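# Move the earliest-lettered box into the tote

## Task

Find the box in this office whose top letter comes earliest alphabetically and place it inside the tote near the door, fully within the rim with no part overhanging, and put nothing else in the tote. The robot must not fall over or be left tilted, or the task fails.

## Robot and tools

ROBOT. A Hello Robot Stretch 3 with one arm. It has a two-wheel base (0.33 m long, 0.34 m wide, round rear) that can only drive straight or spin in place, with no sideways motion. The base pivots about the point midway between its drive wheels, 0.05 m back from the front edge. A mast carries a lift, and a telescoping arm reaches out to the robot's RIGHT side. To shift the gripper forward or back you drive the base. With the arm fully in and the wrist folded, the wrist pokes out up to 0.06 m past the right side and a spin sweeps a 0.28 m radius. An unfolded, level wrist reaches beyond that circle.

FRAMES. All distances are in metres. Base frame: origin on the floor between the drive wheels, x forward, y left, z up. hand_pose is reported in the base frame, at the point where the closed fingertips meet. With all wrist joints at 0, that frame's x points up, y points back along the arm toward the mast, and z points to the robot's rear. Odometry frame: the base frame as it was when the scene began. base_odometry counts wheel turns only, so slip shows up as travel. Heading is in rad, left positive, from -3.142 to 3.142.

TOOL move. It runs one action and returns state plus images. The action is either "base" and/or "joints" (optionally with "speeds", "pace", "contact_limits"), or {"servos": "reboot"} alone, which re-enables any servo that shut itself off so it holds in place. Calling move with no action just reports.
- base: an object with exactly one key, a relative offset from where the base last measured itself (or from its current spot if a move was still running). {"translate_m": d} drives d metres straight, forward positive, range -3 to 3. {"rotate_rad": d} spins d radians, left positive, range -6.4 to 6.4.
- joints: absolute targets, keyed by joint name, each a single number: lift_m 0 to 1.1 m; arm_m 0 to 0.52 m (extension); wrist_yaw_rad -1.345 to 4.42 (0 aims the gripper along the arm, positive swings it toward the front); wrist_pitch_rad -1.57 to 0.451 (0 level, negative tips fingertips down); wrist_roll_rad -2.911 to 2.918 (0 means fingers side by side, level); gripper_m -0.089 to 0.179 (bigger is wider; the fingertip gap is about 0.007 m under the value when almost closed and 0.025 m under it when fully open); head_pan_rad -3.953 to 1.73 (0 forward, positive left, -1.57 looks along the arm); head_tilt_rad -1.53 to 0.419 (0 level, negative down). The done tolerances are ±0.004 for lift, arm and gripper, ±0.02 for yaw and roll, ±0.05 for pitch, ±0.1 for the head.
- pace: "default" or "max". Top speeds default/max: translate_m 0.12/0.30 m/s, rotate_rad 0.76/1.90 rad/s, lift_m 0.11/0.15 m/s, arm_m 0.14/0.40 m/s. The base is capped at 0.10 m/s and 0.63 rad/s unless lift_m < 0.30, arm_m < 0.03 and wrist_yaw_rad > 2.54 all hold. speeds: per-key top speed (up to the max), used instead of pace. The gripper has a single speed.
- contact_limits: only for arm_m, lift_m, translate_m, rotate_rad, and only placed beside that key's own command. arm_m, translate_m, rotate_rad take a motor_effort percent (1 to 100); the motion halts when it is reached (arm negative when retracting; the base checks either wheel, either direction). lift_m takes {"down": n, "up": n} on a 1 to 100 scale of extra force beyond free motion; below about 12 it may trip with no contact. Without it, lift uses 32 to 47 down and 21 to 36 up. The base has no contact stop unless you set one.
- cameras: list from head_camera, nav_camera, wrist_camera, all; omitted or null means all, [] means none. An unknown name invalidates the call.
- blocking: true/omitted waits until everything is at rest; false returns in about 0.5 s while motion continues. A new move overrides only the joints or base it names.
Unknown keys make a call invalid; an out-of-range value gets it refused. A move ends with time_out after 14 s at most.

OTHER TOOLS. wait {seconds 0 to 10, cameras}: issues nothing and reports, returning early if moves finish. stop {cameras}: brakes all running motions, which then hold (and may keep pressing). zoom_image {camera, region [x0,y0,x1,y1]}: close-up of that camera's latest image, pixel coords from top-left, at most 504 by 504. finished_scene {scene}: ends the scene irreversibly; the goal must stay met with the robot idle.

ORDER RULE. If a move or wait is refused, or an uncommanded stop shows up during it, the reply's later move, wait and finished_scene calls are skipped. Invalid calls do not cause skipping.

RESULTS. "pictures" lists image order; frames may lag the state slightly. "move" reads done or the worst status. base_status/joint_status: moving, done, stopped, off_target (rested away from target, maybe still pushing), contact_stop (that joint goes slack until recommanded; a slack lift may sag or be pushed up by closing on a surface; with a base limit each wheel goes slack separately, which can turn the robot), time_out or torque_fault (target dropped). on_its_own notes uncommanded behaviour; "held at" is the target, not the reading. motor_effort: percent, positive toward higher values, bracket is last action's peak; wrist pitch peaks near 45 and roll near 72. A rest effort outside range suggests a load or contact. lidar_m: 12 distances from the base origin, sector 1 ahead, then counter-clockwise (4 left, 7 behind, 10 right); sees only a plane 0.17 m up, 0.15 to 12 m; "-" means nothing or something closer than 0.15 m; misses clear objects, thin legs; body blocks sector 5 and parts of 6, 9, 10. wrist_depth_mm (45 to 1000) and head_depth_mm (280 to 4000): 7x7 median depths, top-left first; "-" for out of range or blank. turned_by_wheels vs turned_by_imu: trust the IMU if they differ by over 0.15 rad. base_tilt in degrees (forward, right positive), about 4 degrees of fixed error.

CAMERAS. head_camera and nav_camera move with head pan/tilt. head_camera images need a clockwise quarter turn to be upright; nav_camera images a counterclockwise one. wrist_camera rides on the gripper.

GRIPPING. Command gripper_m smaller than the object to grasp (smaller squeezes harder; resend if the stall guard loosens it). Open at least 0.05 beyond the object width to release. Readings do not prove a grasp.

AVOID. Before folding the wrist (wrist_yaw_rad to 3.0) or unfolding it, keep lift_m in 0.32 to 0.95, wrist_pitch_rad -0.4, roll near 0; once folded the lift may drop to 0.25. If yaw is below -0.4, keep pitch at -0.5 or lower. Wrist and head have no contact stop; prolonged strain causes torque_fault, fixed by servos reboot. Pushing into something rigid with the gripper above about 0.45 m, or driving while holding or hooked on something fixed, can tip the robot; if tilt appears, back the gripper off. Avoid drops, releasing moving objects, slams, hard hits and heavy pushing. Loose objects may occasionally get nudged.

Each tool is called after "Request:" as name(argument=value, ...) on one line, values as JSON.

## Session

Request:
move(joints={"head_pan_rad": 1.57, "head_tilt_rad": -0.35}, pace="max", cameras=["head_camera", "nav_camera"])

Request:
move(joints={"head_pan_rad": 0.0}, pace="max", cameras=["head_camera", "nav_camera"])

Request:
move(joints={"head_pan_rad": -1.57}, pace="max", cameras=["head_camera", "nav_camera"])

Request:
move(joints={"head_pan_rad": -3.14}, pace="max", cameras=["head_camera", "nav_camera"])

Scene clock: 1.03 s.
move: done
base_odometry: x=+0.000 y=+0.000 heading=+0.000
turned_by_wheels: +0.000
turned_by_imu: +0.000
base_tilt: forward=+0.9 right=-0.1
lidar_m: 1.38 2.07 1.11 0.87 0.86 0.91 1.36 1.08 1.14 0.89 0.88 0.94
head_depth_mm: 845 897 967 1036 1134 1239 1364 / 813 866 930 1002 1083 1170 1284 / 790 842 897 959 1037 1122 1229 / 765 813 867 923 994 1077 1173 / 751 788 843 901 975 1036 1128 / 718 757 805 859 918 992 1072 / 697 735 782 829 882 949 1035
base_status: not commanded
joint_positions: lift_m=+0.410 arm_m=+0.002 wrist_yaw_rad=+2.888 wrist_pitch_rad=-0.323 wrist_roll_rad=+0.000 gripper_m=+0.037 head_pan_rad=+1.605 head_tilt_rad=-0.349
joint_status: all done
measured_speeds: all 0
motor_effort: left_wheel=-0.1(0.5) right_wheel=+1.5(2.5) lift_m=+26.3(26.6) arm_m=-10.8(10.8) wrist_yaw_rad=+0.8(1.3) wrist_pitch_rad=+2.8(3.1) wrist_roll_rad=+0.8(1.1) gripper_m=-0.2(1.0) head_pan_rad=-0.4(4.9) head_tilt_rad=-1.1(2.8)
hand_pose: x=+0.0377 y=+0.0812 z=+0.4448 quat_wxyz=(+0.201, +0.706, +0.025, +0.678) (m; base frame)
wrist_depth_mm: - 703 - - - - - / 133 754 - - - - - / 140 174 - - - - - / 149 167 - - - - - / 160 173 972 914 926 924 925 / 694 182 128 691 724 742 758 / 614 193 606 624 587 628 629
pictures: head_camera (sideways), nav_camera (sideways)
Images, in order (width x height): head_camera 896x504, nav_camera 672x504.

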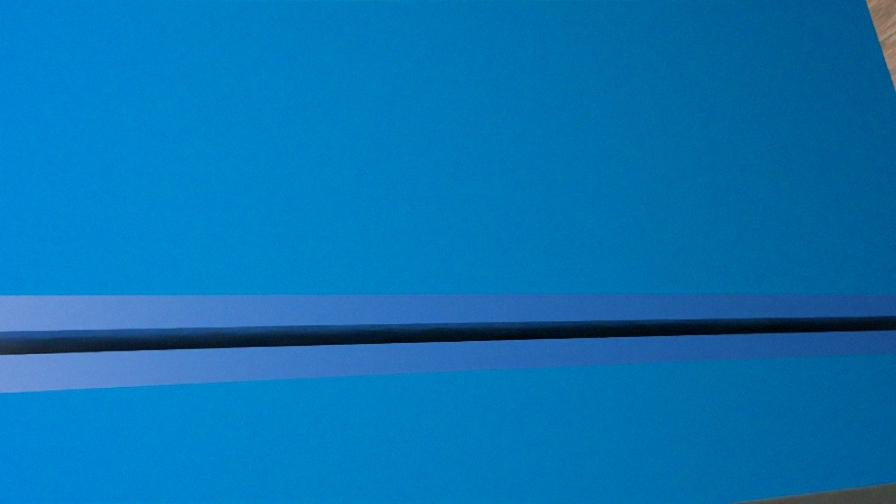

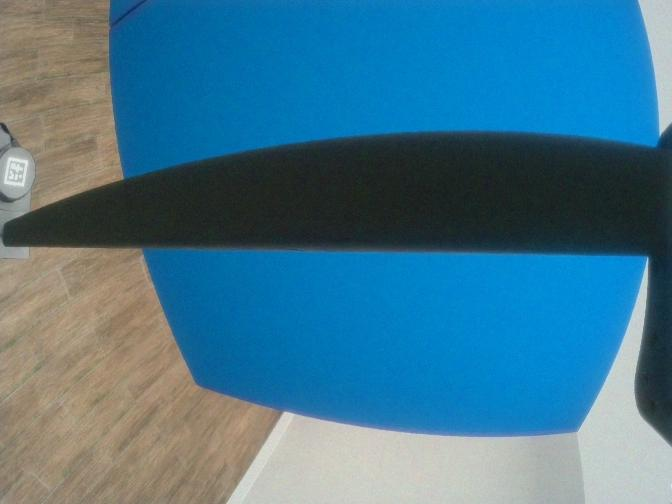

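Scene clock: 2.10 s.
move: done
base_odometry: x=+0.000 y=+0.000 heading=+0.000
turned_by_wheels: +0.000
turned_by_imu: +0.000
base_tilt: forward=+0.8 right=-0.2
lidar_m: 1.39 2.07 1.11 0.87 0.86 0.91 1.35 1.08 1.14 0.89 0.88 0.94
head_depth_mm: 1208 1243 1279 1337 1375 1423 1430 / 1394 1458 1503 1567 1626 1693 1512 / 1652 1747 1812 1909 1994 1876 1503 / 1938 2037 2166 2335 2342 1855 1504 / 1863 1992 2133 2241 2364 1804 1493 / 1795 1900 2017 2149 2249 1776 1499 / 1737 1823 1952 2061 2201 1861 1495
base_status: not commanded
joint_positions: lift_m=+0.410 arm_m=+0.002 wrist_yaw_rad=+2.888 wrist_pitch_rad=-0.323 wrist_roll_rad=+0.000 gripper_m=+0.037 head_pan_rad=-0.019 head_tilt_rad=-0.349
joint_status: all done
measured_speeds: all 0
motor_effort: left_wheel=-0.3(0.4) right_wheel=+2.1(2.6) lift_m=+26.6(26.7) arm_m=-13.7(13.9) wrist_yaw_rad=+0.7(1.1) wrist_pitch_rad=+2.6(3.2) wrist_roll_rad=+0.8(1.1) gripper_m=+0.0(1.4) head_pan_rad=-0.7(5.2) head_tilt_rad=-2.1(3.5)
hand_pose: x=+0.0377 y=+0.0812 z=+0.4448 quat_wxyz=(+0.201, +0.706, +0.025, +0.678) (m; base frame)
wrist_depth_mm: - 710 - - - - - / 133 755 - - - - - / 140 175 - - - - - / 149 168 - - - - - / 160 172 959 928 911 903 931 / 724 182 128 701 718 738 739 / 630 193 601 622 587 637 616
pictures: head_camera (sideways), nav_camera (sideways)
Images, in order (width x height): head_camera 896x504, nav_camera 672x504.

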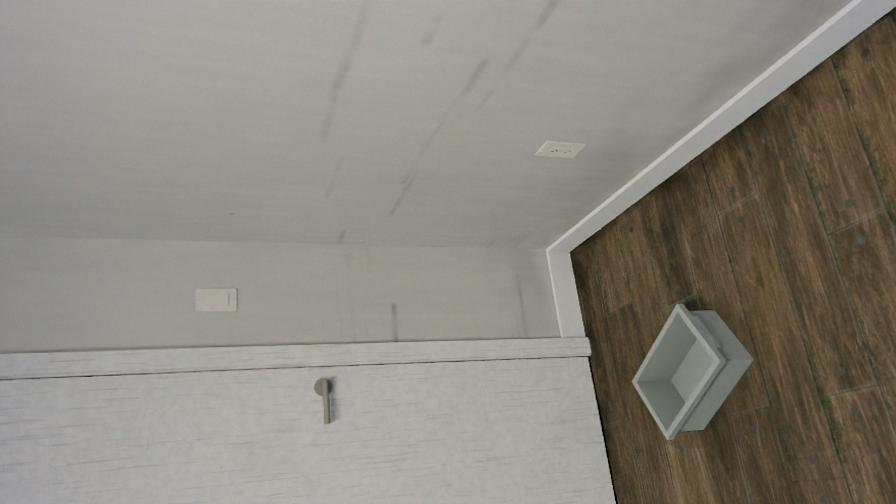

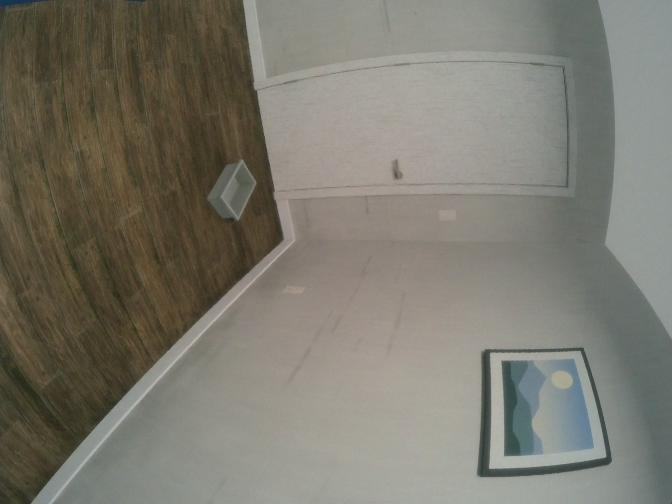

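Scene clock: 3.13 s.
move: done
base_odometry: x=+0.000 y=+0.000 heading=+0.000
turned_by_wheels: +0.000
turned_by_imu: +0.000
base_tilt: forward=+1.0 right=-0.1
lidar_m: 1.38 2.07 1.11 0.87 0.86 0.91 1.35 1.08 1.13 0.89 0.88 0.94
head_depth_mm: 912 982 1050 1139 1246 1372 1452 / 873 927 999 1074 1174 1282 1396 / 840 890 953 1029 1105 1209 1330 / 805 852 909 974 1049 1141 1249 / 775 817 873 930 1007 1081 1171 / 745 785 836 889 957 1021 1112 / 720 759 804 856 916 980 1053
base_status: not commanded
joint_positions: lift_m=+0.410 arm_m=+0.002 wrist_yaw_rad=+2.888 wrist_pitch_rad=-0.323 wrist_roll_rad=+0.000 gripper_m=+0.037 head_pan_rad=-1.615 head_tilt_rad=-0.350
joint_status: all done
measured_speeds: all 0
motor_effort: left_wheel=-0.4(0.5) right_wheel=+2.3(2.4) lift_m=+26.8(26.9) arm_m=-16.3(16.6) wrist_yaw_rad=+0.9(1.4) wrist_pitch_rad=+2.7(3.1) wrist_roll_rad=+0.8(1.0) gripper_m=-1.0(1.1) head_pan_rad=+1.6(6.0) head_tilt_rad=-1.2(2.4)
hand_pose: x=+0.0377 y=+0.0812 z=+0.4448 quat_wxyz=(+0.201, +0.706, +0.025, +0.678) (m; base frame)
wrist_depth_mm: - 712 - - - - - / 133 731 - - - - - / 141 174 - - - - - / 149 167 - - - - - / 161 172 965 923 907 919 916 / 727 183 128 703 713 753 738 / 627 193 604 624 596 620 622
pictures: head_camera (sideways), nav_camera (sideways)
Images, in order (width x height): head_camera 896x504, nav_camera 672x504.

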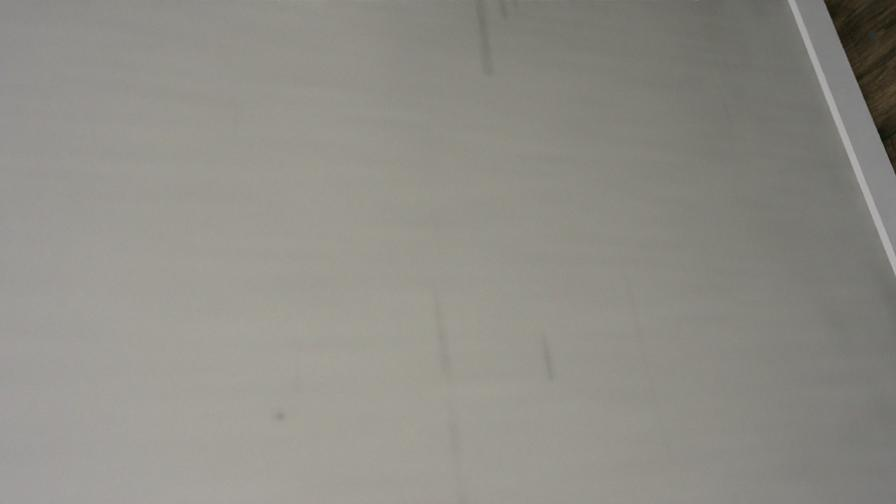

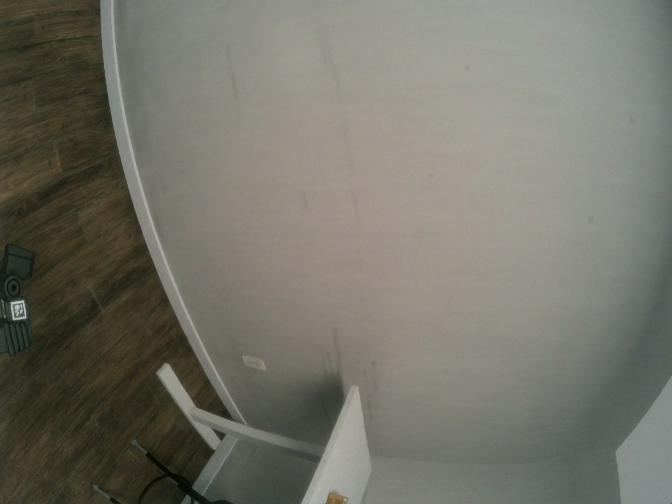

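Scene clock: 4.17 s.
move: done
base_odometry: x=+0.000 y=+0.000 heading=+0.000
turned_by_wheels: +0.000
turned_by_imu: +0.000
base_tilt: forward=+0.8 right=-0.1
lidar_m: 1.39 2.07 1.11 0.87 0.86 0.91 1.35 1.08 1.14 0.89 0.88 0.94
head_depth_mm: 1133 1169 1204 1248 1288 1335 1382 / 1305 1354 1401 1397 1510 1575 1508 / 1529 1594 1609 1297 1819 1823 1471 / 1583 1687 1774 1174 1577 1699 1496 / 1522 1617 1681 1167 1983 1862 1492 / 1477 1564 1628 1074 1869 1858 1490 / 1411 1496 1550 1060 1757 1794 1450
base_status: not commanded
joint_positions: lift_m=+0.410 arm_m=+0.002 wrist_yaw_rad=+2.888 wrist_pitch_rad=-0.323 wrist_roll_rad=+0.000 gripper_m=+0.037 head_pan_rad=-3.195 head_tilt_rad=-0.350
joint_status: all done
measured_speeds: all 0
motor_effort: left_wheel=-0.2(0.5) right_wheel=+2.1(2.4) lift_m=+26.9(27.1) arm_m=-19.8(19.8) wrist_yaw_rad=+0.6(1.4) wrist_pitch_rad=+2.6(3.1) wrist_roll_rad=+0.8(1.0) gripper_m=-0.1(1.2) head_pan_rad=+2.8(5.3) head_tilt_rad=-1.7(2.1)
hand_pose: x=+0.0377 y=+0.0812 z=+0.4448 quat_wxyz=(+0.201, +0.706, +0.025, +0.678) (m; base frame)
wrist_depth_mm: - 722 - - - - - / 133 746 - - - - - / 140 174 - - - - - / 149 167 - - - - - / 160 172 956 930 918 925 907 / 702 183 128 692 715 752 751 / 630 192 607 631 586 633 626
pictures: head_camera (sideways), nav_camera (sideways)
Images, in order (width x height): head_camera 896x504, nav_camera 672x504.

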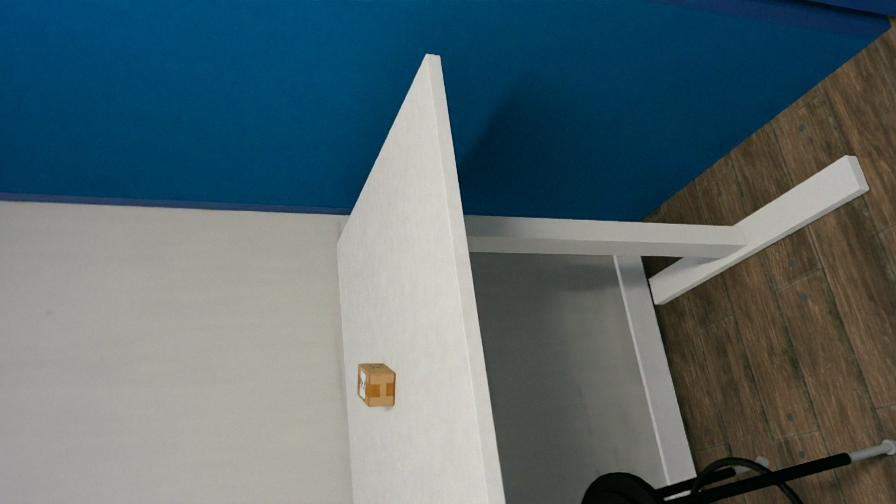

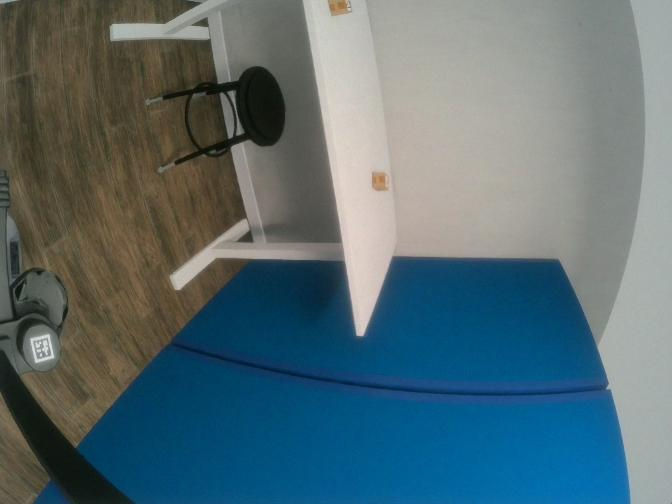

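Request:
zoom_image(camera="head_camera", region=[320, 340, 440, 430])

Request:
move(joints={"head_pan_rad": -2.45, "head_tilt_rad": -0.3}, pace="max", cameras=["head_camera"])

Request:
move(joints={"head_pan_rad": 0.75, "head_tilt_rad": -0.3}, pace="max", cameras=["head_camera", "nav_camera"])

Scaled by 4.200 from the camera's 896x504 image, which has a finer 1280x720 frame.

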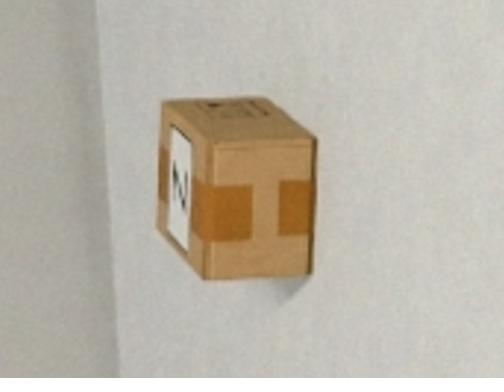

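Scene clock: 23.10 s.
move: done
base_odometry: x=+0.000 y=+0.000 heading=+0.000
turned_by_wheels: +0.000
turned_by_imu: +0.001
base_tilt: forward=+0.8 right=+0.0
lidar_m: 1.39 2.07 1.11 0.87 0.86 0.92 1.35 1.08 1.14 0.89 0.88 0.94
head_depth_mm: 1414 1478 1539 1184 1414 1244 1544 / 1453 1525 1599 1179 1753 1293 1521 / 1504 1570 1667 1166 1836 1907 1518 / 1562 1635 1701 1090 1921 1983 1554 / 1589 1688 1773 1242 1931 1787 1550 / 1500 1555 1620 1243 1774 1825 1569 / 1286 1326 1366 1359 1477 1531 1514
base_status: not commanded
joint_positions: lift_m=+0.410 arm_m=+0.002 wrist_yaw_rad=+2.888 wrist_pitch_rad=-0.323 wrist_roll_rad=+0.000 gripper_m=+0.037 head_pan_rad=-2.432 head_tilt_rad=-0.305
joint_status: all done
measured_speeds: all 0
motor_effort: left_wheel=-0.3(0.4) right_wheel=+2.2(2.5) lift_m=+28.0(28.1) arm_m=-22.7(23.6) wrist_yaw_rad=+0.7(1.4) wrist_pitch_rad=+2.8(3.1) wrist_roll_rad=+0.9(1.2) gripper_m=+0.4(1.3) head_pan_rad=+0.7(5.6) head_tilt_rad=+3.4(6.1)
hand_pose: x=+0.0377 y=+0.0812 z=+0.4448 quat_wxyz=(+0.201, +0.706, +0.025, +0.678) (m; base frame)
wrist_depth_mm: - 709 - - - - - / 133 756 - - - - - / 140 174 - - - - - / 150 168 - - - - - / 160 171 969 908 908 903 939 / 708 183 127 687 729 749 744 / 612 193 603 635 585 621 631
pictures: head_camera (sideways)
Images, in order (width x height): head_camera 896x504.

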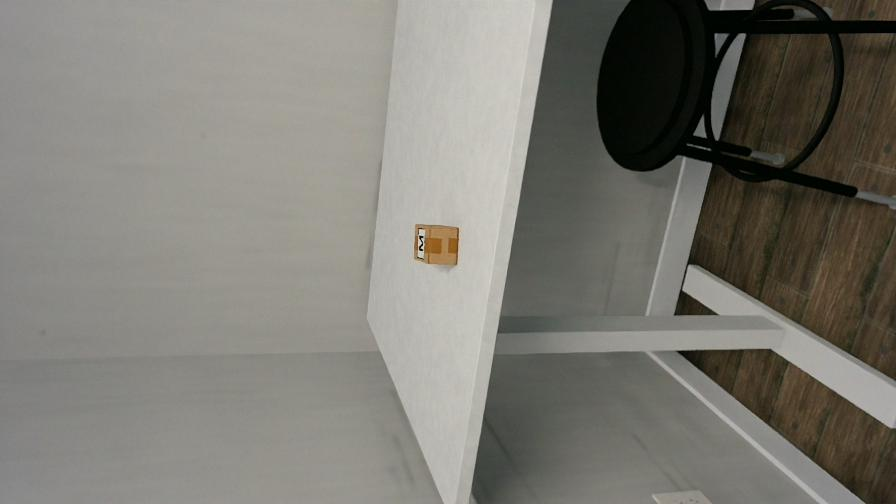

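Scene clock: 26.07 s.
move: done
base_odometry: x=+0.000 y=+0.000 heading=+0.000
turned_by_wheels: +0.000
turned_by_imu: +0.000
base_tilt: forward=+0.9 right=-0.1
lidar_m: 1.39 2.07 1.11 0.86 0.86 0.91 1.35 1.08 1.14 0.89 0.88 0.94
head_depth_mm: 1760 1833 1937 2017 2106 2024 1586 / 1836 1926 2018 2120 2235 1976 1587 / 1897 1988 2099 2196 2356 2003 1564 / 1988 2074 2203 2329 2437 1977 1569 / 2064 2150 2285 2445 2547 1984 1579 / 2133 2286 2423 2598 2635 1899 1562 / 1161 1191 1248 1290 1354 1407 1444
base_status: not commanded
joint_positions: lift_m=+0.410 arm_m=+0.002 wrist_yaw_rad=+2.888 wrist_pitch_rad=-0.323 wrist_roll_rad=+0.000 gripper_m=+0.037 head_pan_rad=+0.765 head_tilt_rad=-0.300
joint_status: all done
measured_speeds: translate_m=+0.000 rotate_rad=+0.000 lift_m=+0.000 arm_m=+0.000 wrist_yaw_rad=+0.000 wrist_pitch_rad=+0.000 wrist_roll_rad=+0.000 head_pan_rad=-0.024 head_tilt_rad=+0.000
motor_effort: left_wheel=-0.3(0.5) right_wheel=+1.9(2.7) lift_m=+28.5(28.6) arm_m=-22.9(23.5) wrist_yaw_rad=+0.8(1.3) wrist_pitch_rad=+2.9(3.1) wrist_roll_rad=+0.8(1.1) gripper_m=-0.7(1.2) head_pan_rad=-2.8(4.6) head_tilt_rad=+4.7(6.1)
hand_pose: x=+0.0377 y=+0.0812 z=+0.4448 quat_wxyz=(+0.201, +0.706, +0.025, +0.678) (m; base frame)
wrist_depth_mm: - 716 - - - - - / 133 738 - - - - - / 140 174 - - - - - / 149 167 - - - - - / 160 172 979 912 919 933 924 / 713 182 128 691 719 756 736 / 634 192 605 624 582 630 623
pictures: head_camera (sideways), nav_camera (sideways)
Images, in order (width x height): head_camera 896x504, nav_camera 672x504.

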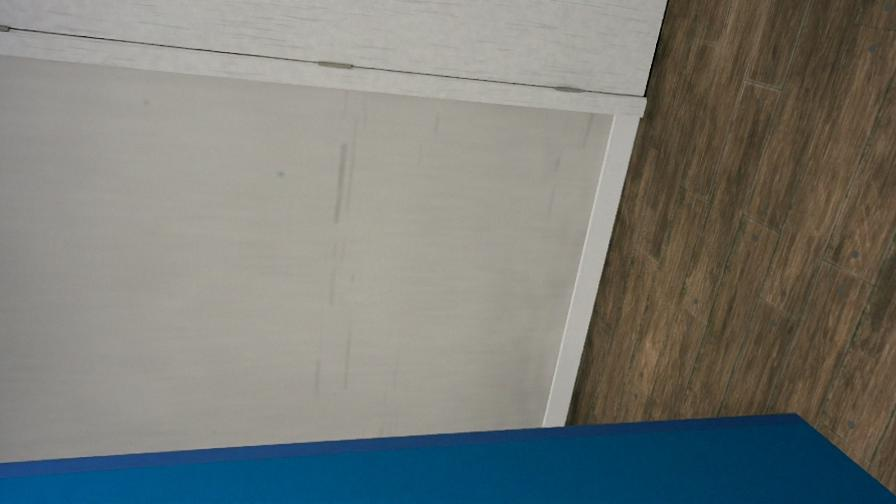

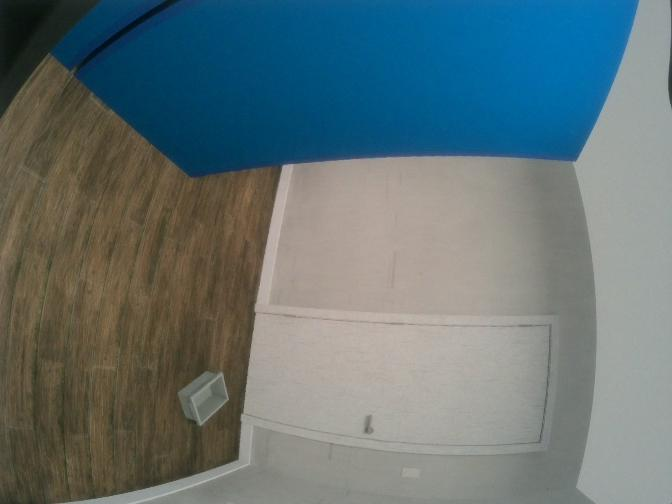

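Request:
move(base={"rotate_rad": 0.751}, joints={"lift_m": 0.27, "head_pan_rad": 0.0, "head_tilt_rad": -0.4}, pace="max", cameras=[])

Request:
move(base={"translate_m": 1.6}, pace="max", cameras=[])

Request:
move(base={"rotate_rad": 1.219}, pace="max", cameras=["head_camera", "nav_camera"])

Scene clock: 43.03 s.
move: done
base_odometry: x=+0.000 y=+0.000 heading=+0.751
turned_by_wheels: +0.751
turned_by_imu: +0.748
base_tilt: forward=+0.9 right=-0.1
lidar_m: 2.08 0.96 0.85 0.85 1.02 1.08 1.36 0.99 0.88 0.88 1.05 1.95
head_depth_mm: 1718 1825 1944 2082 2196 1773 1455 / 1779 1884 2051 2158 2221 1766 1446 / 1847 2011 2111 2300 2318 1765 1444 / 1947 2047 2191 2374 2300 1775 1433 / 1988 2114 2297 2468 2285 1741 1430 / 2068 2205 2406 2607 2271 1757 1429 / 2142 2231 1302 1363 1432 1521 1423
base_status: done
joint_positions: lift_m=+0.270 arm_m=+0.002 wrist_yaw_rad=+2.888 wrist_pitch_rad=-0.324 wrist_roll_rad=+0.000 gripper_m=+0.037 head_pan_rad=-0.012 head_tilt_rad=-0.398
joint_status: all done
measured_speeds: all 0
motor_effort: left_wheel=-9.1(16.1) right_wheel=+9.3(14.2) lift_m=+21.8(25.9) arm_m=-23.1(23.5) wrist_yaw_rad=+1.1(1.2) wrist_pitch_rad=+3.1(3.2) wrist_roll_rad=+1.0(1.1) gripper_m=-0.4(0.9) head_pan_rad=+2.3(4.8) head_tilt_rad=-2.1(3.7)
hand_pose: x=+0.0376 y=+0.0810 z=+0.3043 quat_wxyz=(+0.202, +0.706, +0.025, +0.678) (m; base frame)
wrist_depth_mm: - 139 - - 792 - - / 133 - - - 824 - - / 140 155 - - 872 - - / 149 169 892 840 886 864 849 / 167 171 722 693 695 699 690 / 528 183 128 511 539 551 556 / 472 193 282 469 442 476 475
pictures: none
No camera images: "cameras" was empty.

Scene clock: 49.77 s.
move: done
base_odometry: x=+1.170 y=+1.091 heading=+0.751
turned_by_wheels: +0.000
turned_by_imu: -0.001
base_tilt: forward=+1.0 right=-0.2
lidar_m: 0.58 0.70 1.29 0.70 0.62 0.80 2.53 1.54 1.37 1.03 0.63 0.57
head_depth_mm: 451 478 510 544 585 635 690 / 466 495 529 569 613 665 727 / 482 513 551 594 641 699 766 / 500 533 574 618 673 735 810 / 520 555 598 647 706 778 861 / 541 580 626 682 748 826 919 / 563 607 658 717 790 877 986
base_status: done
joint_positions: lift_m=+0.270 arm_m=+0.002 wrist_yaw_rad=+2.888 wrist_pitch_rad=-0.324 wrist_roll_rad=+0.000 gripper_m=+0.037 head_pan_rad=+0.000 head_tilt_rad=-0.400
joint_status: not commanded
measured_speeds: all 0
motor_effort: left_wheel=+7.2(13.0) right_wheel=+1.8(18.1) lift_m=+25.0(25.3) arm_m=-22.1(23.5) wrist_yaw_rad=+0.9(1.3) wrist_pitch_rad=+2.7(3.6) wrist_roll_rad=+0.9(1.1) gripper_m=+0.1(1.6) head_pan_rad=+3.3(4.4) head_tilt_rad=-1.4(3.4)
hand_pose: x=+0.0376 y=+0.0810 z=+0.3043 quat_wxyz=(+0.202, +0.706, +0.025, +0.678) (m; base frame)
wrist_depth_mm: - 139 - - - - - / 133 - - - - - - / 140 155 - - - - - / 150 160 909 901 916 909 - / 160 173 727 687 691 687 652 / 535 182 127 522 538 569 562 / 468 193 281 466 439 467 477
pictures: none
No camera images: "cameras" was empty.

Scene clock: 51.67 s.
move: done
base_odometry: x=+1.170 y=+1.091 heading=+1.969
turned_by_wheels: +1.219
turned_by_imu: +1.214
base_tilt: forward=+1.0 right=-0.1
lidar_m: 1.91 0.57 0.52 1.18 2.06 1.44 1.37 0.84 0.58 0.57 0.60 0.79
head_depth_mm: 1974 1929 1893 1899 1859 1712 1460 / 2842 3023 2924 2811 2312 1764 1447 / 2882 3102 3355 3232 2289 1764 1432 / 2938 3099 3354 3248 2278 1760 1435 / 2924 3151 3324 3070 2256 1756 1431 / 2944 3135 3388 3264 2256 1760 1436 / 2943 3053 3416 3221 2282 1760 1436
base_status: done
joint_positions: lift_m=+0.270 arm_m=+0.002 wrist_yaw_rad=+2.888 wrist_pitch_rad=-0.324 wrist_roll_rad=+0.000 gripper_m=+0.037 head_pan_rad=+0.000 head_tilt_rad=-0.401
joint_status: not commanded
measured_speeds: all 0
motor_effort: left_wheel=-7.9(16.7) right_wheel=+7.4(17.5) lift_m=+26.3(26.3) arm_m=-22.8(23.6) wrist_yaw_rad=+0.6(1.5) wrist_pitch_rad=+3.0(3.4) wrist_roll_rad=+0.8(1.1) gripper_m=-0.2(1.1) head_pan_rad=+2.4(3.9) head_tilt_rad=-0.4(2.9)
hand_pose: x=+0.0376 y=+0.0810 z=+0.3043 quat_wxyz=(+0.202, +0.706, +0.025, +0.678) (m; base frame)
wrist_depth_mm: - - - - - 470 510 / 132 - - - - 508 533 / 140 - - - - 527 - / 149 169 907 886 586 - 840 / 167 172 738 695 625 671 685 / 528 182 128 521 545 559 568 / 472 194 284 474 439 468 470
pictures: head_camera (sideways), nav_camera (sideways)
Images, in order (width x height): head_camera 896x504, nav_camera 672x504.

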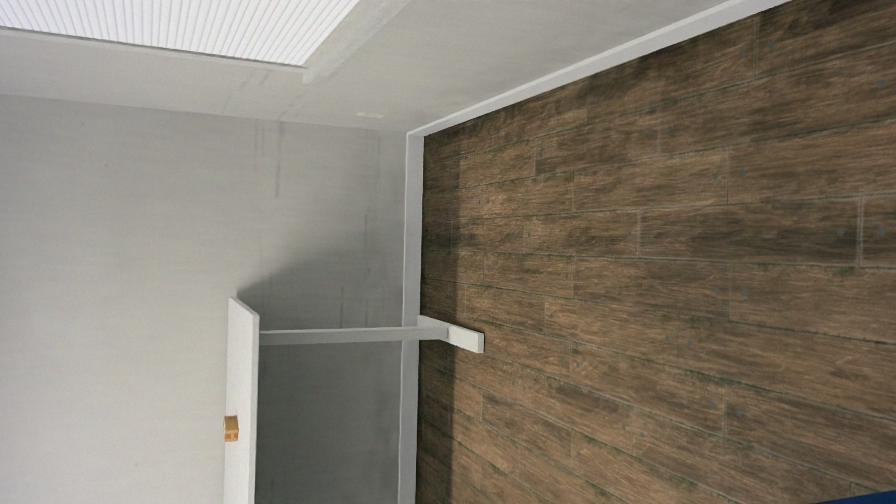

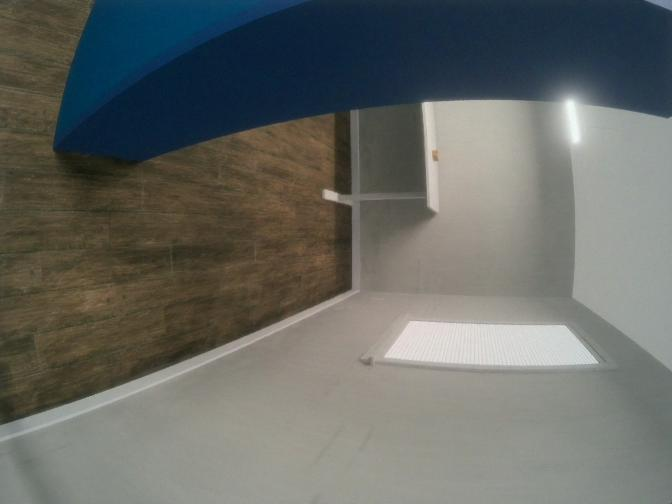

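Request:
move(base={"translate_m": 1.2}, joints={"head_pan_rad": 1.45, "head_tilt_rad": -0.25}, pace="max", cameras=["head_camera", "nav_camera"])

Request:
move(joints={"head_pan_rad": 0.55, "head_tilt_rad": -0.3}, pace="max", cameras=["head_camera"])

Scene clock: 62.13 s.
move: done
base_odometry: x=+0.704 y=+2.197 heading=+1.969
turned_by_wheels: +0.000
turned_by_imu: -0.001
base_tilt: forward=+0.9 right=-0.3
lidar_m: 1.71 1.79 2.42 2.28 0.58 0.59 2.55 0.78 0.55 0.52 0.54 0.71
head_depth_mm: 2983 3099 3251 3460 3050 2131 1679 / 2978 3092 3261 3369 3025 2148 1673 / 2931 3032 3197 3346 3021 2148 1664 / 2883 3014 3156 3317 3034 2152 1660 / 2876 3016 3061 3272 2898 2110 1652 / 2847 2987 3127 3273 2921 2125 1643 / 2026 2055 2153 2220 2346 2020 1642
base_status: done
joint_positions: lift_m=+0.270 arm_m=+0.002 wrist_yaw_rad=+2.888 wrist_pitch_rad=-0.324 wrist_roll_rad=+0.000 gripper_m=+0.037 head_pan_rad=+1.451 head_tilt_rad=-0.250
joint_status: all done
measured_speeds: all 0
motor_effort: left_wheel=+0.1(15.2) right_wheel=+8.6(14.2) lift_m=+29.6(30.0) arm_m=-16.8(21.2) wrist_yaw_rad=+0.7(1.3) wrist_pitch_rad=+3.0(3.5) wrist_roll_rad=+0.8(1.1) gripper_m=+0.6(1.2) head_pan_rad=-2.5(5.3) head_tilt_rad=+4.4(7.2)
hand_pose: x=+0.0376 y=+0.0810 z=+0.3043 quat_wxyz=(+0.202, +0.706, +0.025, +0.678) (m; base frame)
wrist_depth_mm: - - - - - - - / 133 - - - - - - / 140 - - - - - - / 149 169 894 905 873 897 903 / 163 172 703 697 684 690 689 / 537 182 127 518 542 564 566 / 465 194 281 471 441 476 473
pictures: head_camera (sideways), nav_camera (sideways)
Images, in order (width x height): head_camera 896x504, nav_camera 672x504.

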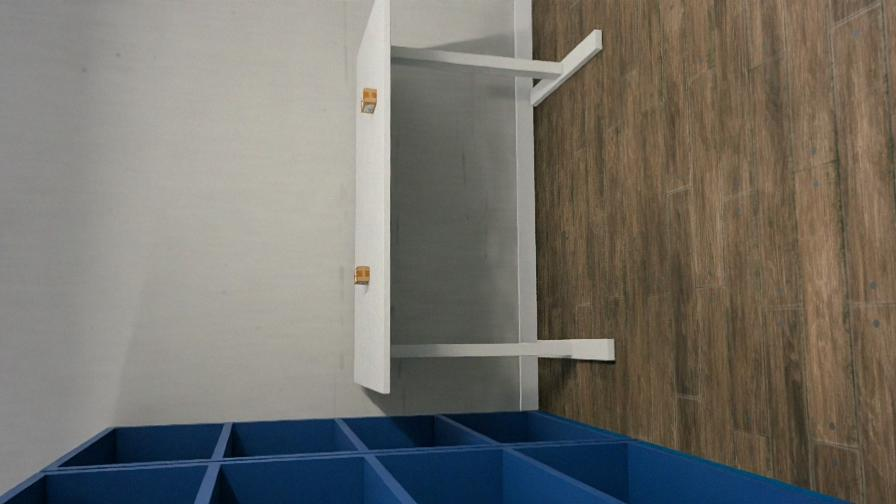

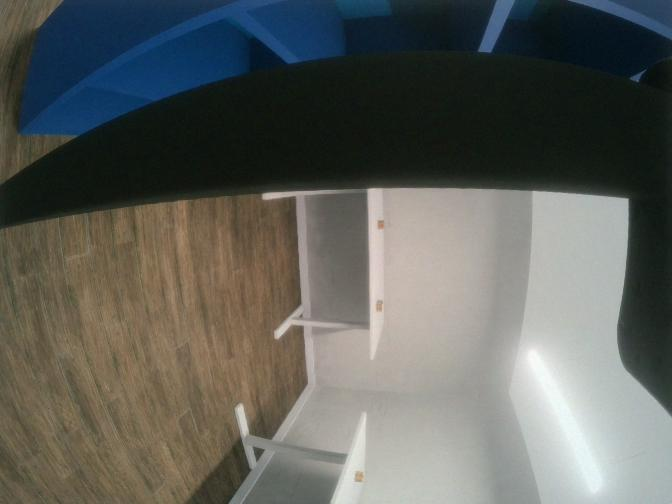

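Scene clock: 63.03 s.
move: done
base_odometry: x=+0.704 y=+2.197 heading=+1.969
turned_by_wheels: +0.000
turned_by_imu: +0.000
base_tilt: forward=+0.9 right=-0.1
lidar_m: 1.71 1.79 2.42 2.28 0.58 0.59 2.54 0.78 0.55 0.52 0.53 0.71
head_depth_mm: 1918 1979 2077 1762 2265 1992 1600 / 2023 2116 2167 2295 2418 1932 1598 / 2139 2221 2307 2461 2509 2014 1593 / 2243 2332 2381 2602 2658 2004 1586 / 2377 2489 2550 2786 2714 1981 1572 / 2562 2659 2725 2928 2565 1993 1566 / 2683 2870 2997 3262 2724 1985 1570
base_status: not commanded
joint_positions: lift_m=+0.270 arm_m=+0.002 wrist_yaw_rad=+2.888 wrist_pitch_rad=-0.324 wrist_roll_rad=+0.000 gripper_m=+0.037 head_pan_rad=+0.527 head_tilt_rad=-0.295
joint_status: all done
measured_speeds: all 0
motor_effort: left_wheel=+0.2(0.4) right_wheel=+8.7(9.1) lift_m=+29.6(29.9) arm_m=-16.3(17.2) wrist_yaw_rad=+0.5(1.2) wrist_pitch_rad=+3.2(3.2) wrist_roll_rad=+0.8(1.1) gripper_m=-0.9(1.2) head_pan_rad=-0.3(6.3) head_tilt_rad=-1.9(4.2)
hand_pose: x=+0.0376 y=+0.0810 z=+0.3043 quat_wxyz=(+0.202, +0.706, +0.025, +0.678) (m; base frame)
wrist_depth_mm: - - - - - - - / 133 - - - - - - / 141 - - - - - - / 149 169 892 913 902 889 897 / 163 172 734 688 705 695 707 / 537 182 127 518 541 552 565 / 466 192 284 464 443 473 465
pictures: head_camera (sideways)
Images, in order (width x height): head_camera 896x504.

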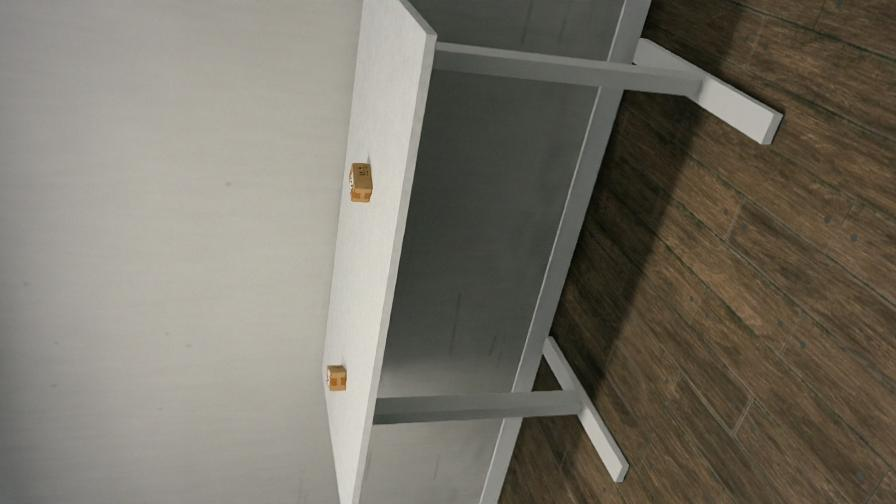

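Request:
zoom_image(camera="head_camera", region=[336, 152, 386, 212])

Request:
zoom_image(camera="head_camera", region=[312, 350, 362, 410])

Request:
move(joints={"head_pan_rad": 1.45, "head_tilt_rad": -0.25}, pace="max", cameras=["head_camera"])

Request:
zoom_image(camera="head_camera", region=[344, 74, 394, 124])

Request:
zoom_image(camera="head_camera", region=[337, 250, 387, 300])

Scaled by 8.400 from the camera's 896x504 image, which has a finer 1280x720 frame.

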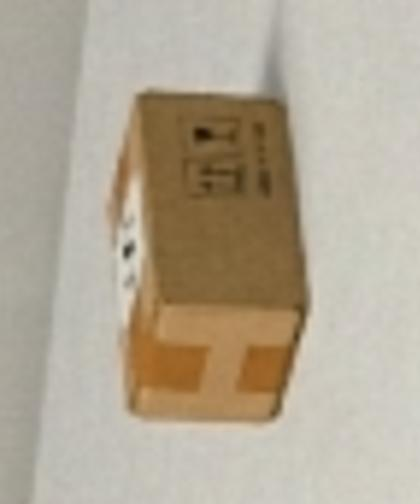

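Scaled by 8.400 from the camera's 896x504 image, which has a finer 1280x720 frame.

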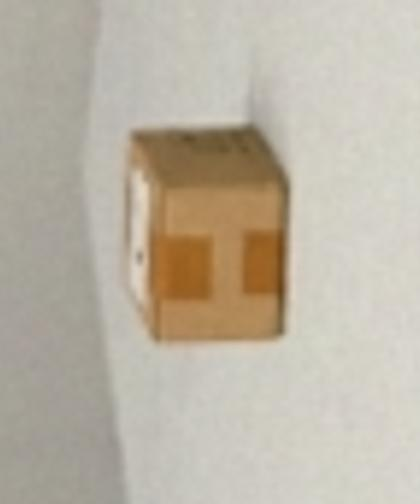

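Scene clock: 68.50 s.
move: done
base_odometry: x=+0.704 y=+2.197 heading=+1.969
turned_by_wheels: +0.000
turned_by_imu: +0.001
base_tilt: forward=+0.9 right=-0.3
lidar_m: 1.71 1.79 2.42 2.29 0.58 0.59 2.54 0.78 0.55 0.52 0.54 0.71
head_depth_mm: 2972 3110 3204 3413 3033 2144 1658 / 2947 3055 3188 3377 2998 2134 1650 / 2959 3080 3121 3369 2896 2114 1655 / 2909 3013 3098 3339 2979 2138 1642 / 2945 3040 3062 3231 2911 2108 1648 / 2861 2911 3005 3201 2927 2115 1641 / 1990 2029 2150 2218 2085 1987 1574
base_status: not commanded
joint_positions: lift_m=+0.270 arm_m=+0.002 wrist_yaw_rad=+2.888 wrist_pitch_rad=-0.324 wrist_roll_rad=+0.000 gripper_m=+0.037 head_pan_rad=+1.472 head_tilt_rad=-0.255
joint_status: all done
measured_speeds: all 0
motor_effort: left_wheel=+0.3(0.4) right_wheel=+8.8(9.2) lift_m=+28.5(29.2) arm_m=-13.0(14.2) wrist_yaw_rad=+0.6(1.2) wrist_pitch_rad=+3.0(3.3) wrist_roll_rad=+0.7(1.0) gripper_m=-0.6(1.1) head_pan_rad=+1.4(4.6) head_tilt_rad=+3.9(6.9)
hand_pose: x=+0.0376 y=+0.0810 z=+0.3043 quat_wxyz=(+0.202, +0.706, +0.025, +0.678) (m; base frame)
wrist_depth_mm: - - - - - - - / 133 - - - - - - / 140 - - - - - - / 150 169 903 914 915 910 890 / 164 172 725 689 698 688 696 / 533 182 128 521 538 558 564 / 469 193 282 472 446 474 474
pictures: head_camera (sideways)
Images, in order (width x height): head_camera 896x504.

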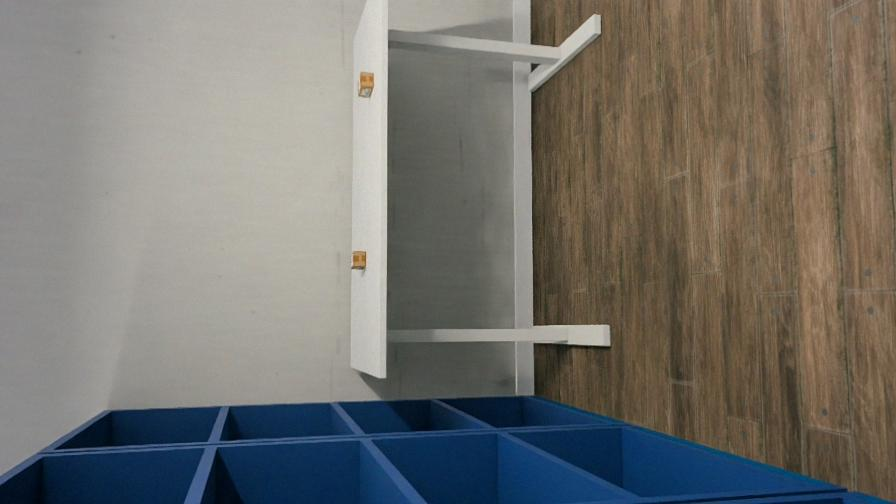

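Scaled by 10.080 from the camera's 896x504 image, which has a finer 1280x720 frame.

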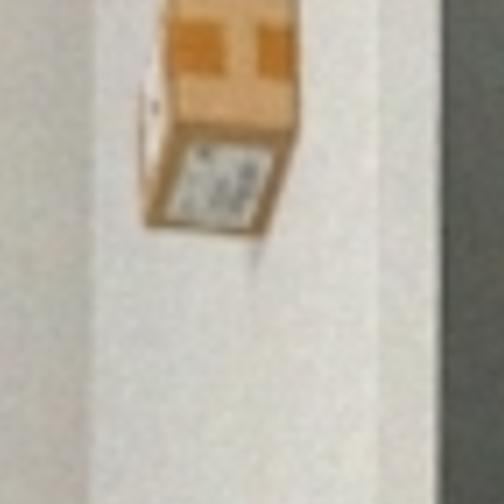

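Scaled by 10.080 from the camera's 896x504 image, which has a finer 1280x720 frame.

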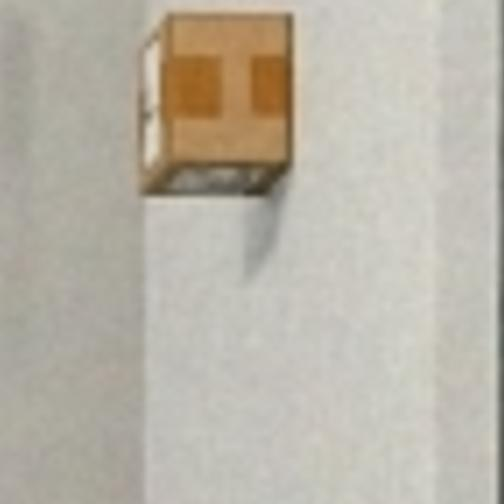

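Request:
move(base={"rotate_rad": 1.199}, joints={"head_pan_rad": 0.0, "head_tilt_rad": -0.3}, pace="max", cameras=[])

Request:
move(base={"translate_m": 1.2}, pace="max", cameras=["head_camera", "nav_camera"])

Request:
move(joints={"head_pan_rad": -0.8, "head_tilt_rad": -0.3}, pace="max", cameras=["head_camera"])

Scene clock: 78.30 s.
move: done
base_odometry: x=+0.704 y=+2.197 heading=-3.116
turned_by_wheels: +1.199
turned_by_imu: +1.194
base_tilt: forward=+1.1 right=-0.1
lidar_m: 3.02 1.37 0.58 0.69 1.45 0.69 0.53 0.52 0.56 0.82 1.79 2.34
head_depth_mm: 3077 3130 3175 3337 2760 2009 1599 / 3287 3524 3717 3713 2733 1994 1596 / 3249 3365 3590 3701 2701 2018 1570 / 3083 3221 3396 3604 2719 1978 1572 / 2966 3166 3248 3420 2701 1987 1572 / 2852 2944 3125 3335 2750 1976 1559 / 2737 2948 2932 3118 2664 1972 1566
base_status: done
joint_positions: lift_m=+0.270 arm_m=+0.002 wrist_yaw_rad=+2.888 wrist_pitch_rad=-0.324 wrist_roll_rad=+0.000 gripper_m=+0.037 head_pan_rad=-0.016 head_tilt_rad=-0.298
joint_status: all done
measured_speeds: translate_m=+0.000 rotate_rad=+0.000 lift_m=+0.000 arm_m=+0.000 wrist_yaw_rad=+0.000 wrist_pitch_rad=+0.000 wrist_roll_rad=+0.000 head_pan_rad=+0.024 head_tilt_rad=+0.000
motor_effort: left_wheel=-9.2(15.7) right_wheel=+8.9(16.3) lift_m=+27.7(28.2) arm_m=-20.3(20.7) wrist_yaw_rad=+0.8(1.2) wrist_pitch_rad=+2.6(3.5) wrist_roll_rad=+0.8(1.1) gripper_m=-0.2(1.2) head_pan_rad=+2.7(4.9) head_tilt_rad=-2.0(4.0)
hand_pose: x=+0.0376 y=+0.0810 z=+0.3043 quat_wxyz=(+0.202, +0.706, +0.025, +0.678) (m; base frame)
wrist_depth_mm: - - - - - - - / 133 - - - - - - / 141 - - - - - - / 150 169 903 844 800 914 914 / 167 172 724 697 687 699 703 / 544 184 127 518 542 555 569 / 466 193 283 467 442 463 471
pictures: none
No camera images: "cameras" was empty.

Scene clock: 83.67 s.
move: done
base_odometry: x=-0.495 y=+2.166 heading=-3.116
turned_by_wheels: +0.000
turned_by_imu: +0.000
base_tilt: forward=+1.0 right=-0.2
lidar_m: 1.82 1.77 1.46 0.91 1.34 1.06 1.63 1.60 1.71 1.38 1.69 1.38
head_depth_mm: 2283 2363 2506 2565 2573 1995 1583 / 2171 2281 2463 2620 2732 2010 1586 / 2109 2222 2353 2518 2587 1980 1572 / 1999 2138 2230 1889 2478 2000 1579 / 1939 2050 2146 2283 2403 1994 1564 / 1881 1993 2074 1726 2343 1951 1564 / 1824 1918 2002 1706 2239 1960 1568
base_status: done
joint_positions: lift_m=+0.270 arm_m=+0.002 wrist_yaw_rad=+2.888 wrist_pitch_rad=-0.324 wrist_roll_rad=+0.000 gripper_m=+0.037 head_pan_rad=+0.000 head_tilt_rad=-0.300
joint_status: not commanded
measured_speeds: all 0
motor_effort: left_wheel=+2.6(12.9) right_wheel=+5.7(20.0) lift_m=+26.7(27.8) arm_m=-22.2(23.6) wrist_yaw_rad=+1.2(1.2) wrist_pitch_rad=+2.8(3.4) wrist_roll_rad=+1.0(1.2) gripper_m=+0.3(1.2) head_pan_rad=+2.9(4.5) head_tilt_rad=-0.5(2.5)
hand_pose: x=+0.0376 y=+0.0810 z=+0.3043 quat_wxyz=(+0.202, +0.706, +0.025, +0.678) (m; base frame)
wrist_depth_mm: - 153 - - - - - / 133 - - - - - - / 140 174 - - - - - / 149 165 900 913 910 897 915 / 167 171 736 695 694 689 695 / 537 182 128 515 536 554 565 / 466 192 282 465 447 473 471
pictures: head_camera (sideways), nav_camera (sideways)
Images, in order (width x height): head_camera 896x504, nav_camera 672x504.

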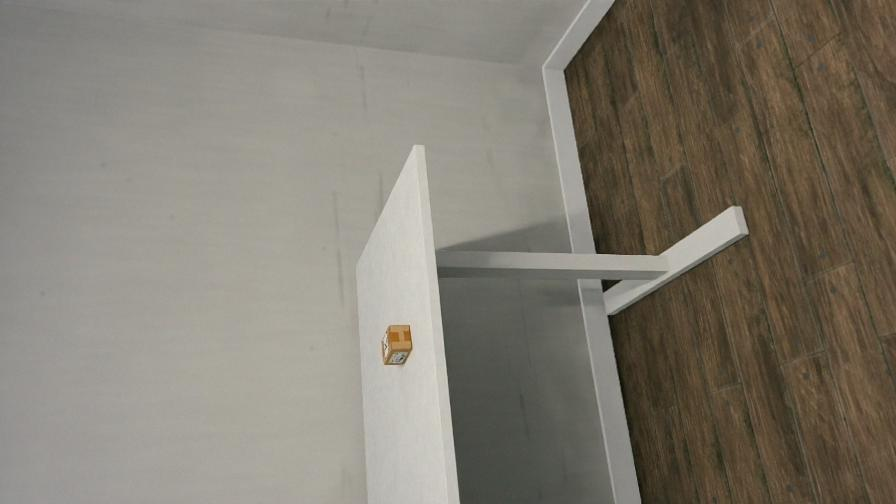

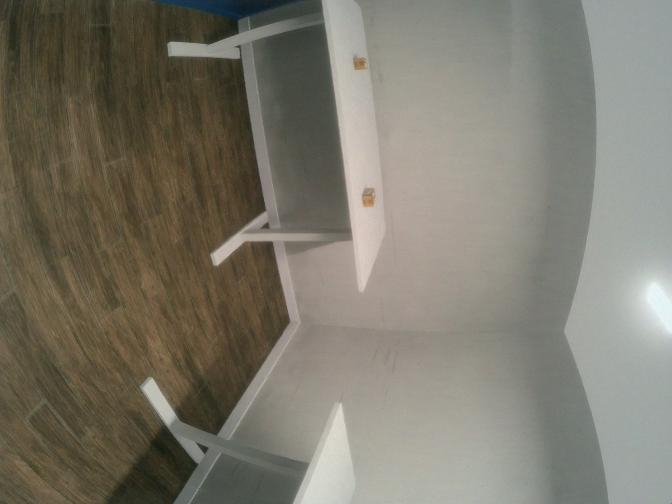

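Scene clock: 84.53 s.
move: done
base_odometry: x=-0.495 y=+2.166 heading=-3.116
turned_by_wheels: +0.000
turned_by_imu: +0.000
base_tilt: forward=+1.1 right=-0.1
lidar_m: 1.83 1.76 1.46 0.91 1.34 1.07 1.63 1.60 1.71 1.38 1.69 1.38
head_depth_mm: 1424 1485 1577 1184 1739 1823 1575 / 1480 1546 1629 1188 1810 1885 1577 / 1512 1611 1695 1180 1884 1924 1581 / 1585 1668 1741 1169 1980 1971 1572 / 1649 1749 1832 1265 2049 1827 1524 / 1721 1818 1931 1971 2189 1980 1552 / 1814 1900 1998 2120 2302 1966 1552
base_status: not commanded
joint_positions: lift_m=+0.270 arm_m=+0.002 wrist_yaw_rad=+2.888 wrist_pitch_rad=-0.324 wrist_roll_rad=+0.000 gripper_m=+0.037 head_pan_rad=-0.813 head_tilt_rad=-0.300
joint_status: all done
measured_speeds: all 0
motor_effort: left_wheel=+2.6(2.9) right_wheel=+5.5(6.3) lift_m=+26.6(26.7) arm_m=-22.0(22.1) wrist_yaw_rad=+1.0(1.1) wrist_pitch_rad=+3.0(3.3) wrist_roll_rad=+1.0(1.1) gripper_m=-0.3(1.0) head_pan_rad=-1.1(4.7) head_tilt_rad=-0.4(2.5)
hand_pose: x=+0.0376 y=+0.0810 z=+0.3043 quat_wxyz=(+0.202, +0.706, +0.025, +0.678) (m; base frame)
wrist_depth_mm: - 153 - - - - - / 133 - - - - - - / 140 174 - - - - - / 149 165 901 884 904 910 912 / 166 172 716 692 688 697 696 / 534 183 128 516 536 563 562 / 470 193 284 472 442 466 471
pictures: head_camera (sideways)
Images, in order (width x height): head_camera 896x504.

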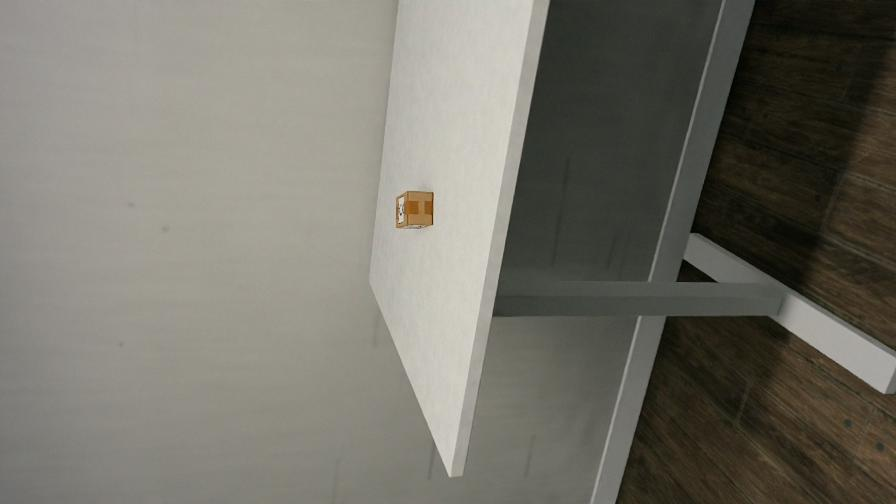

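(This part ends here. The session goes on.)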